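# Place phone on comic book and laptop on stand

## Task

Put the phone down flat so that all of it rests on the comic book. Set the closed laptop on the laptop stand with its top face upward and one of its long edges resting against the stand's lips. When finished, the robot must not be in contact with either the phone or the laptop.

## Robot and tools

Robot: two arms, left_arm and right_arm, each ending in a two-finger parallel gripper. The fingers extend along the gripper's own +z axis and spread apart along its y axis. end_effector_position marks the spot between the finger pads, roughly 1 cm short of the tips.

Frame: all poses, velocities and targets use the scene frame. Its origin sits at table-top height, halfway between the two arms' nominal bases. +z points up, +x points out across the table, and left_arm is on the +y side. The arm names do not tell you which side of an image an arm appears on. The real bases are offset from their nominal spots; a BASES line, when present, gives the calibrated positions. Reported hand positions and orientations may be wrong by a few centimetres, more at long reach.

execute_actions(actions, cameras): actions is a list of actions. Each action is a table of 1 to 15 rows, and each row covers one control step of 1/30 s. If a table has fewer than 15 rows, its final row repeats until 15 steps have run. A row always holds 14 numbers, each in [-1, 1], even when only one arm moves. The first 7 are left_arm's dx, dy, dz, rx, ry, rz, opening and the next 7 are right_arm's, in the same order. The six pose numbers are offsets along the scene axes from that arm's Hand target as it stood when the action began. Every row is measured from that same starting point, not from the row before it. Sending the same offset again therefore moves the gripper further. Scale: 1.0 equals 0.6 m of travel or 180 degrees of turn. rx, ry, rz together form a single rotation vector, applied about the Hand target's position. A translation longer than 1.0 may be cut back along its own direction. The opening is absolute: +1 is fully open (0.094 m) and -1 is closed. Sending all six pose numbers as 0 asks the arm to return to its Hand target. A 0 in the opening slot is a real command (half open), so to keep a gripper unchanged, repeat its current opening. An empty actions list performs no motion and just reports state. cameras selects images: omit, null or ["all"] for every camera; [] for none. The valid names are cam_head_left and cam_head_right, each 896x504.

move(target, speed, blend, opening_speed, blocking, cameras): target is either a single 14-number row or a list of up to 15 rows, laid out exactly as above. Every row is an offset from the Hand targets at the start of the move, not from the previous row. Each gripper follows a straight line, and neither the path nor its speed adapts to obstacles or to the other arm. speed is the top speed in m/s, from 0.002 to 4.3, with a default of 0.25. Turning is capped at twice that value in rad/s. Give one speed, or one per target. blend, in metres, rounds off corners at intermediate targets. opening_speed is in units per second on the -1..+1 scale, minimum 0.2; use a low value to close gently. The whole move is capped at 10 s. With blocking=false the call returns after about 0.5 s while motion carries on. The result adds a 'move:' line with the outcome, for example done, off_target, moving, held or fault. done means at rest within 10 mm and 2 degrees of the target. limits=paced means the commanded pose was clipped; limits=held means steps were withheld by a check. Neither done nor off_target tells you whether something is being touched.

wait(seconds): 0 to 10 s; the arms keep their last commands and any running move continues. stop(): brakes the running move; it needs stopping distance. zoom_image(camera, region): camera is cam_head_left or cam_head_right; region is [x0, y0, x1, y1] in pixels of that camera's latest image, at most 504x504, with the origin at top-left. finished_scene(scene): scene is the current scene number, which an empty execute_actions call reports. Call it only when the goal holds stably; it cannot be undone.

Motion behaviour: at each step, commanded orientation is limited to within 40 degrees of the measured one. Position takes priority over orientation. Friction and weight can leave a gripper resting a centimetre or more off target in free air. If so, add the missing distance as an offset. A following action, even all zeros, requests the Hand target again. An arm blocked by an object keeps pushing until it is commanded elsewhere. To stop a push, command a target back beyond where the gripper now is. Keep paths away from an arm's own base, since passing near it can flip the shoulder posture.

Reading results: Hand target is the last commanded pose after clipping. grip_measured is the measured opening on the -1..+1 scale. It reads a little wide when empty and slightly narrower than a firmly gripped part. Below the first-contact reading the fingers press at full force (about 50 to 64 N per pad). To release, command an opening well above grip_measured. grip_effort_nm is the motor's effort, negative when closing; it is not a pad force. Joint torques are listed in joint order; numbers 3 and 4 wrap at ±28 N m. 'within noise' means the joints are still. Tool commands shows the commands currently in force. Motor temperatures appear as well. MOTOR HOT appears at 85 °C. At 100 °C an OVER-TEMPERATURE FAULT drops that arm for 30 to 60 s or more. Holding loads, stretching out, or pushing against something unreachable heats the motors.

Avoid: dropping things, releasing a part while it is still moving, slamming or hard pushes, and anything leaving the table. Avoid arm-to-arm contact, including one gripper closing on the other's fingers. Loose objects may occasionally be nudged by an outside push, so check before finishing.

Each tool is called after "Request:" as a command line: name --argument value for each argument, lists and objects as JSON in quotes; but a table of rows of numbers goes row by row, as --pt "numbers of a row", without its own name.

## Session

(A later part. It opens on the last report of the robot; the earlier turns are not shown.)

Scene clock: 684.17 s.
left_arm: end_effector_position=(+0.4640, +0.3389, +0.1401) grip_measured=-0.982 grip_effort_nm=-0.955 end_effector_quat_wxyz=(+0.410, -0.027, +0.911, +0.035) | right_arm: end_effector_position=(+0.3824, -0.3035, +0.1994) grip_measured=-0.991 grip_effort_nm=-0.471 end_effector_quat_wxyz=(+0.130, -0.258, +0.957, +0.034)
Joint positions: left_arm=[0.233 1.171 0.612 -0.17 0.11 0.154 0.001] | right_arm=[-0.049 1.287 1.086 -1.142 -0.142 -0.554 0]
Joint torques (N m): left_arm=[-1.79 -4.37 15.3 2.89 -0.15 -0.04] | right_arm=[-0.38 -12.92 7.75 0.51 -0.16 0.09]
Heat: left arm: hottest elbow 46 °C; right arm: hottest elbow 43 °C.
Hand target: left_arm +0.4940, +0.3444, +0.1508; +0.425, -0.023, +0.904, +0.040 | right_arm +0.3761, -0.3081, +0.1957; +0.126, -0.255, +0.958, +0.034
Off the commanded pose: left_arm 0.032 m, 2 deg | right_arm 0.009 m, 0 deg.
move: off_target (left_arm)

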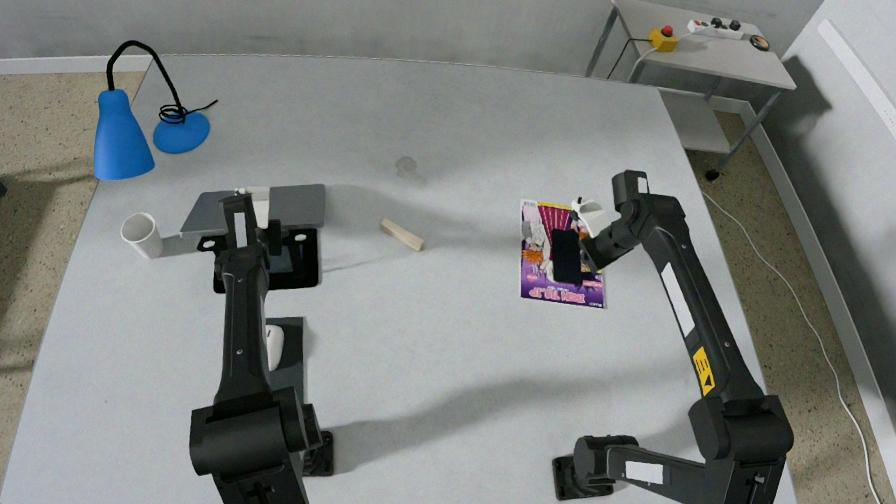

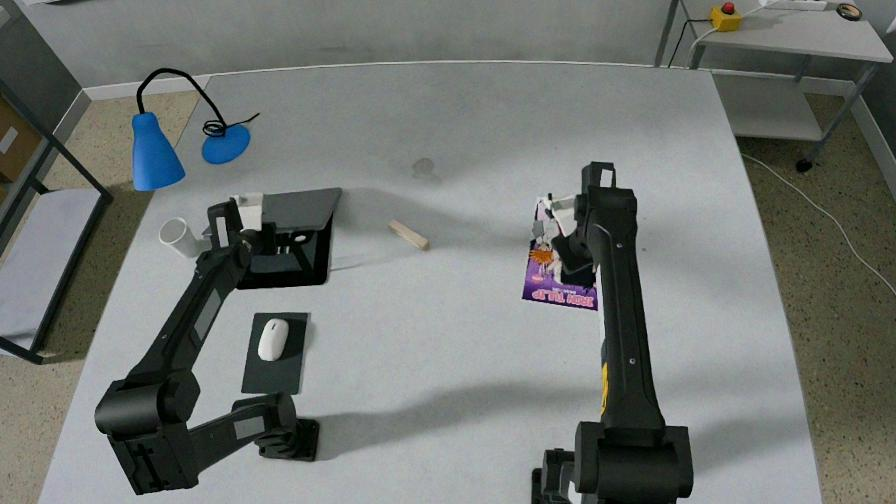

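Request:
move --target '[0.035,0.004,-0.02,0,0,0,-1,0,0,0,0,0,0,-1]' --speed 0.06

Request:
zoom_image --camera "cam_head_left" --region '[160, 170, 340, 290]'

Request:
zoom_image --camera "cam_head_right" --region '[170, 170, 350, 290]'

Scene clock: 687.60 s.
left_arm: end_effector_position=(+0.4885, +0.3452, +0.1413) grip_measured=-0.982 grip_effort_nm=-0.955 end_effector_quat_wxyz=(+0.423, -0.028, +0.905, +0.038) | right_arm: end_effector_position=(+0.3824, -0.3035, +0.1994) grip_measured=-0.991 grip_effort_nm=-0.471 end_effector_quat_wxyz=(+0.130, -0.258, +0.957, +0.034)
Joint positions: left_arm=[0.232 1.241 0.653 -0.111 0.107 0.148 0.001] | right_arm=[-0.049 1.287 1.086 -1.142 -0.142 -0.554 0]
Joint torques (N m): left_arm=[-2.49 -4.01 14.68 2.62 -0.36 0.03] | right_arm=[-0.44 -12.86 7.71 0.5 -0.15 0.09]
Heat: left arm: hottest elbow 46 °C; right arm: hottest elbow 43 °C.
Hand target: left_arm +0.5150, +0.3468, +0.1390; +0.425, -0.023, +0.904, +0.040 | right_arm +0.3761, -0.3081, +0.1957; +0.126, -0.255, +0.958, +0.034
Off the commanded pose: left_arm 0.027 m, 1 deg | right_arm 0.009 m, 0 deg.
move: off_target (left_arm)

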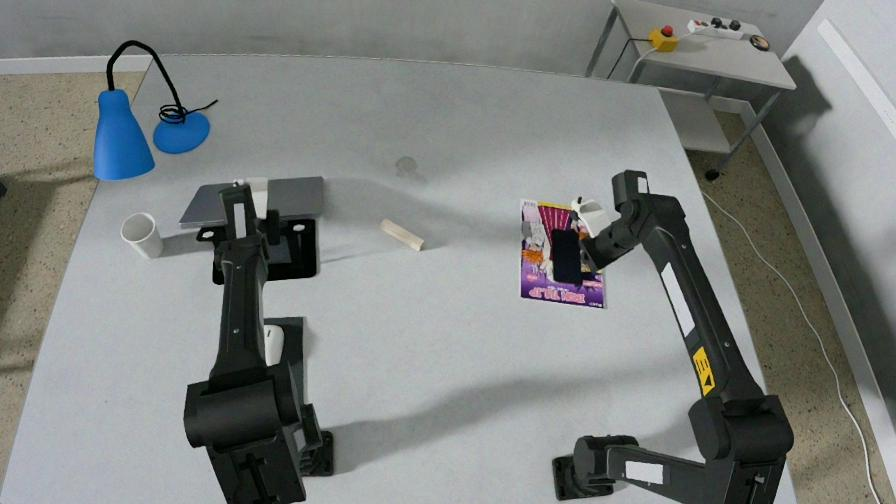

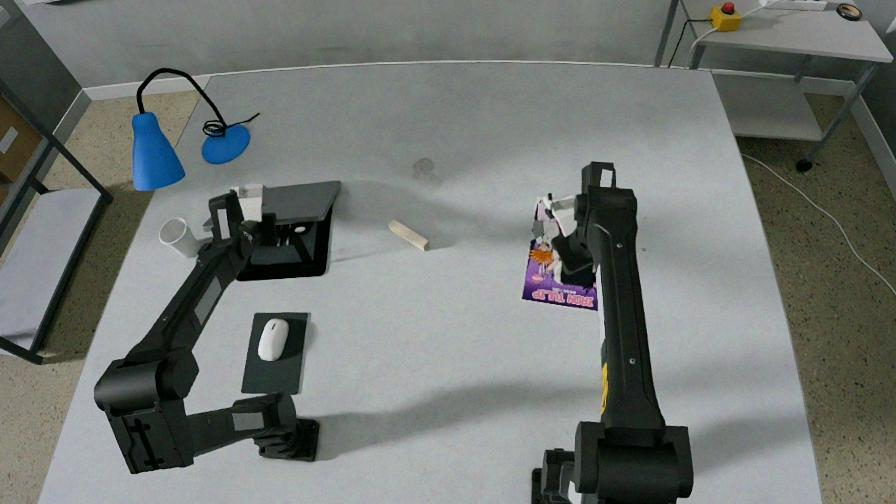

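Scaled by 2.800.

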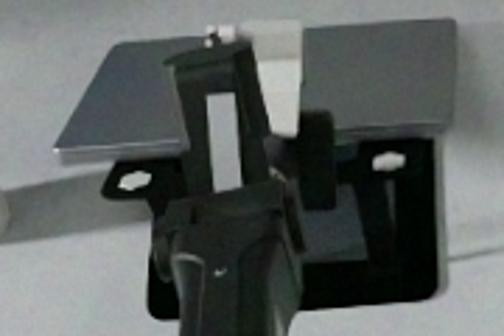

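Scaled by 2.800.

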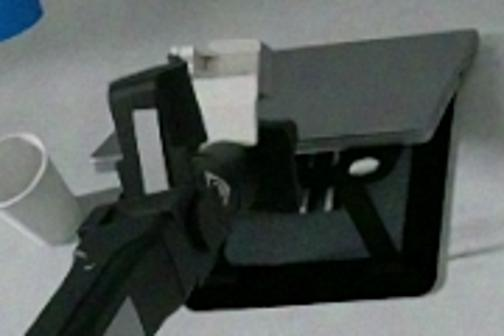

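Request:
move --pt "-0.09 -0.005 0.06 0 0 0 -1 0 0 0 0 0 0 -1" --pt "-0.3 -0.05 0.12 0 0 0 -1 0 0 0 0 0 0 -1" --speed 0.2

Request:
zoom_image --camera "cam_head_left" --region '[160, 160, 340, 280]'

Request:
zoom_image --camera "cam_head_right" --region '[170, 160, 350, 280]'

Scene clock: 693.67 s.
left_arm: end_effector_position=(+0.3392, +0.3137, +0.2146) grip_measured=-0.982 grip_effort_nm=-0.955 end_effector_quat_wxyz=(+0.429, -0.022, +0.902, +0.037) | right_arm: end_effector_position=(+0.3824, -0.3035, +0.1994) grip_measured=-0.991 grip_effort_nm=-0.476 end_effector_quat_wxyz=(+0.130, -0.258, +0.957, +0.034)
Joint positions: left_arm=[0.283 0.597 0.519 -0.614 0.156 0.191 0.001] | right_arm=[-0.049 1.287 1.086 -1.142 -0.142 -0.554 0]
Joint torques (N m): left_arm=[-0.32 -2.55 10.71 1.26 0.14 0.11] | right_arm=[-0.5 -12.92 7.73 0.54 -0.15 0.09]
Heat: left arm: hottest elbow 46 °C; right arm: hottest elbow 43 °C.
Hand target: left_arm +0.3350, +0.3168, +0.2109; +0.425, -0.023, +0.904, +0.040 | right_arm +0.3761, -0.3081, +0.1957; +0.126, -0.255, +0.958, +0.034
Off the commanded pose: left_arm 0.006 m, 1 deg | right_arm 0.009 m, 0 deg.
move: done

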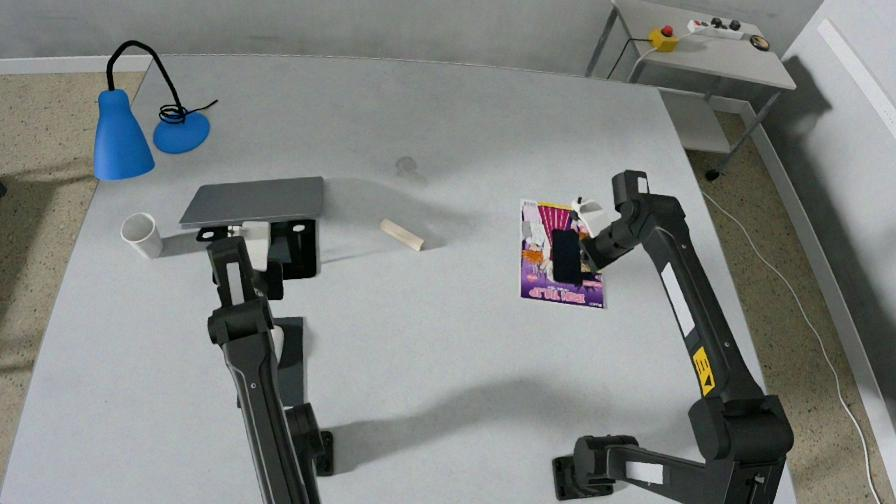

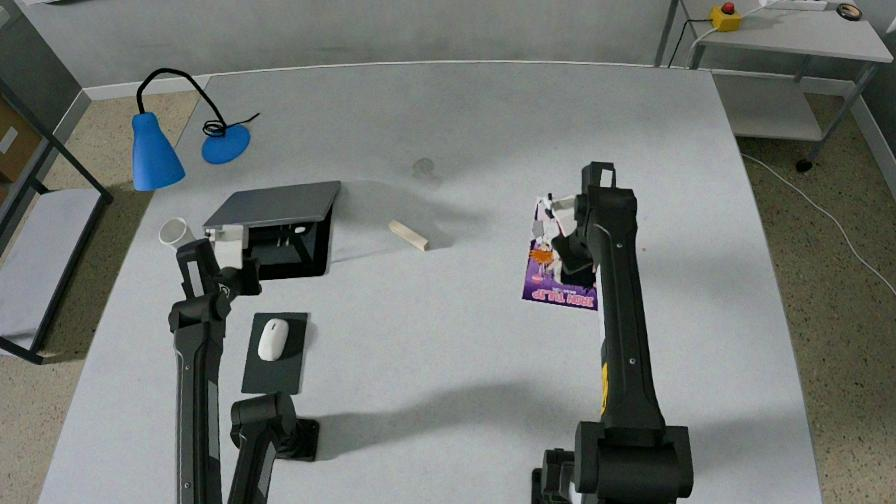

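Scaled by 2.800.

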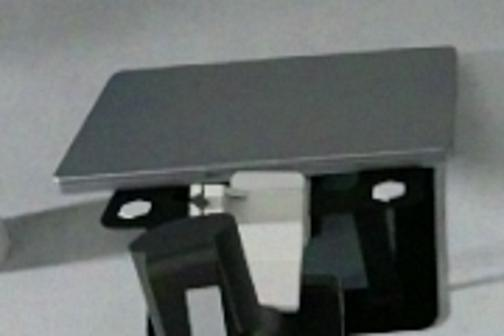

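Scaled by 2.800.

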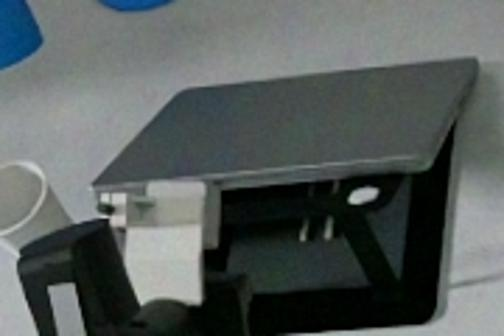

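Request:
zoom_image --camera "cam_head_left" --region '[190, 160, 340, 245]'

Request:
zoom_image --camera "cam_head_right" --region '[220, 165, 350, 235]'

Scaled by 3.360.

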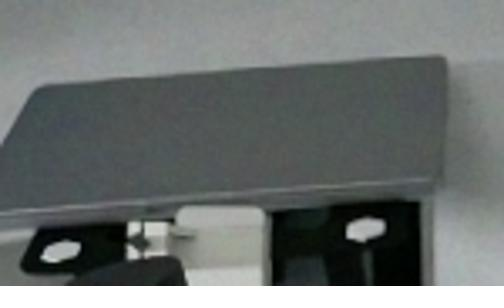

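Scaled by 3.877.

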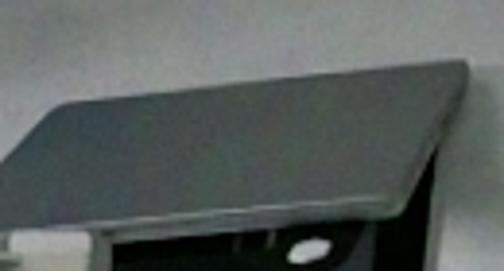

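Request:
move --target '[-0.08,-0.02,0.06,0,0,0,-1,0,0,0,0,0,0,-1]' --speed 0.2

Request:
zoom_image --camera "cam_head_left" --region '[160, 160, 340, 280]'

Request:
zoom_image --camera "cam_head_left" --region '[500, 180, 640, 320]'

Scene clock: 713.87 s.
left_arm: end_effector_position=(+0.2849, +0.3001, +0.2196) grip_measured=-0.982 grip_effort_nm=-0.955 end_effector_quat_wxyz=(+0.404, -0.024, +0.914, +0.030) | right_arm: end_effector_position=(+0.3824, -0.3035, +0.1994) grip_measured=-0.991 grip_effort_nm=-0.471 end_effector_quat_wxyz=(+0.130, -0.258, +0.957, +0.034)
Joint positions: left_arm=[0.312 0.409 0.519 -0.861 0.177 0.21 0.001] | right_arm=[-0.049 1.287 1.086 -1.142 -0.142 -0.554 0]
Joint torques (N m): left_arm=[-0.85 -0.73 15.65 1.07 0.19 0.01] | right_arm=[-0.44 -12.92 7.72 0.5 -0.15 0.09]
Heat: left arm: hottest elbow 44 °C; right arm: hottest elbow 43 °C.
Hand target: left_arm +0.2870, +0.3047, +0.2469; +0.425, -0.023, +0.904, +0.040 | right_arm +0.3761, -0.3081, +0.1957; +0.126, -0.255, +0.958, +0.034
Off the commanded pose: left_arm 0.028 m, 3 deg | right_arm 0.009 m, 0 deg.
move: off_target (left_arm)

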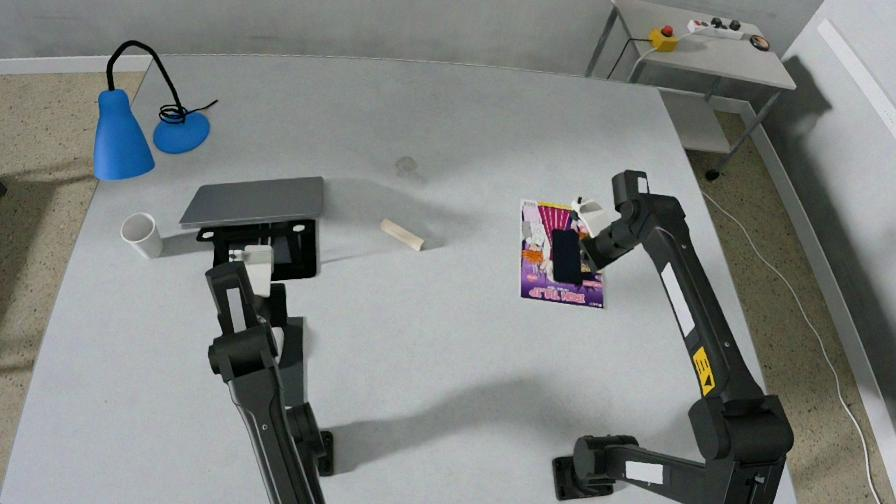

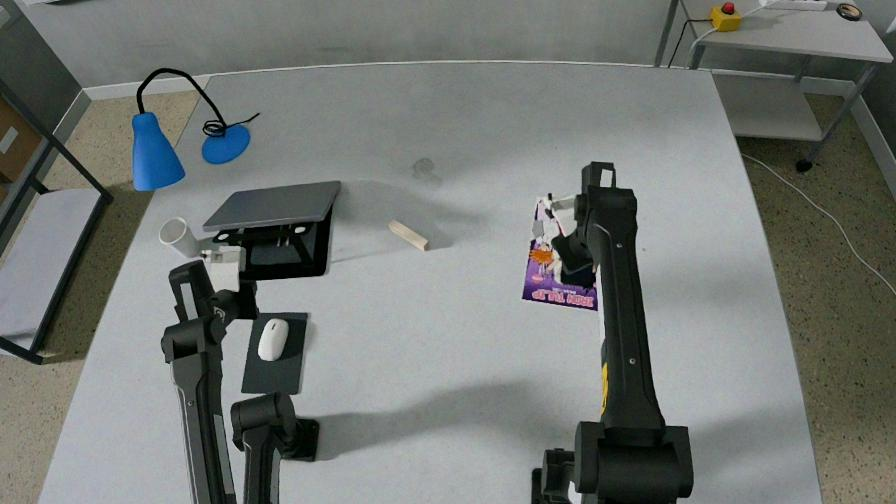

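Scaled by 2.800.

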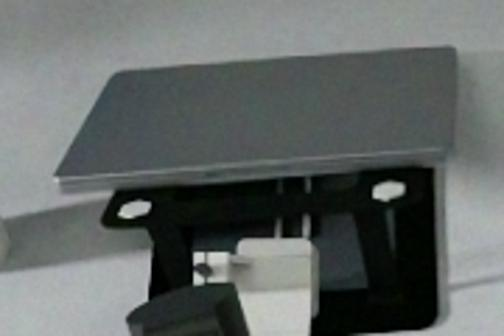

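Scaled by 3.600.

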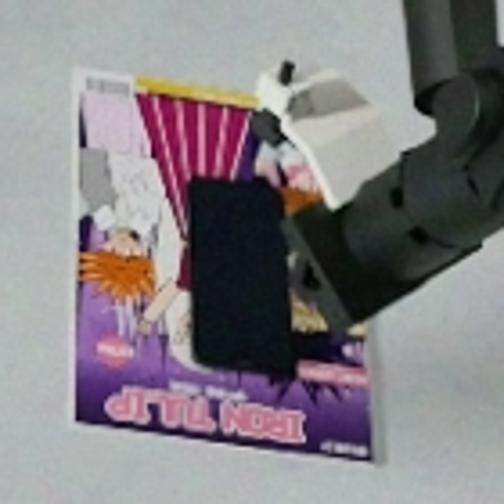

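Request:
finished_scene --scene 2

The scene is finished: the task was done.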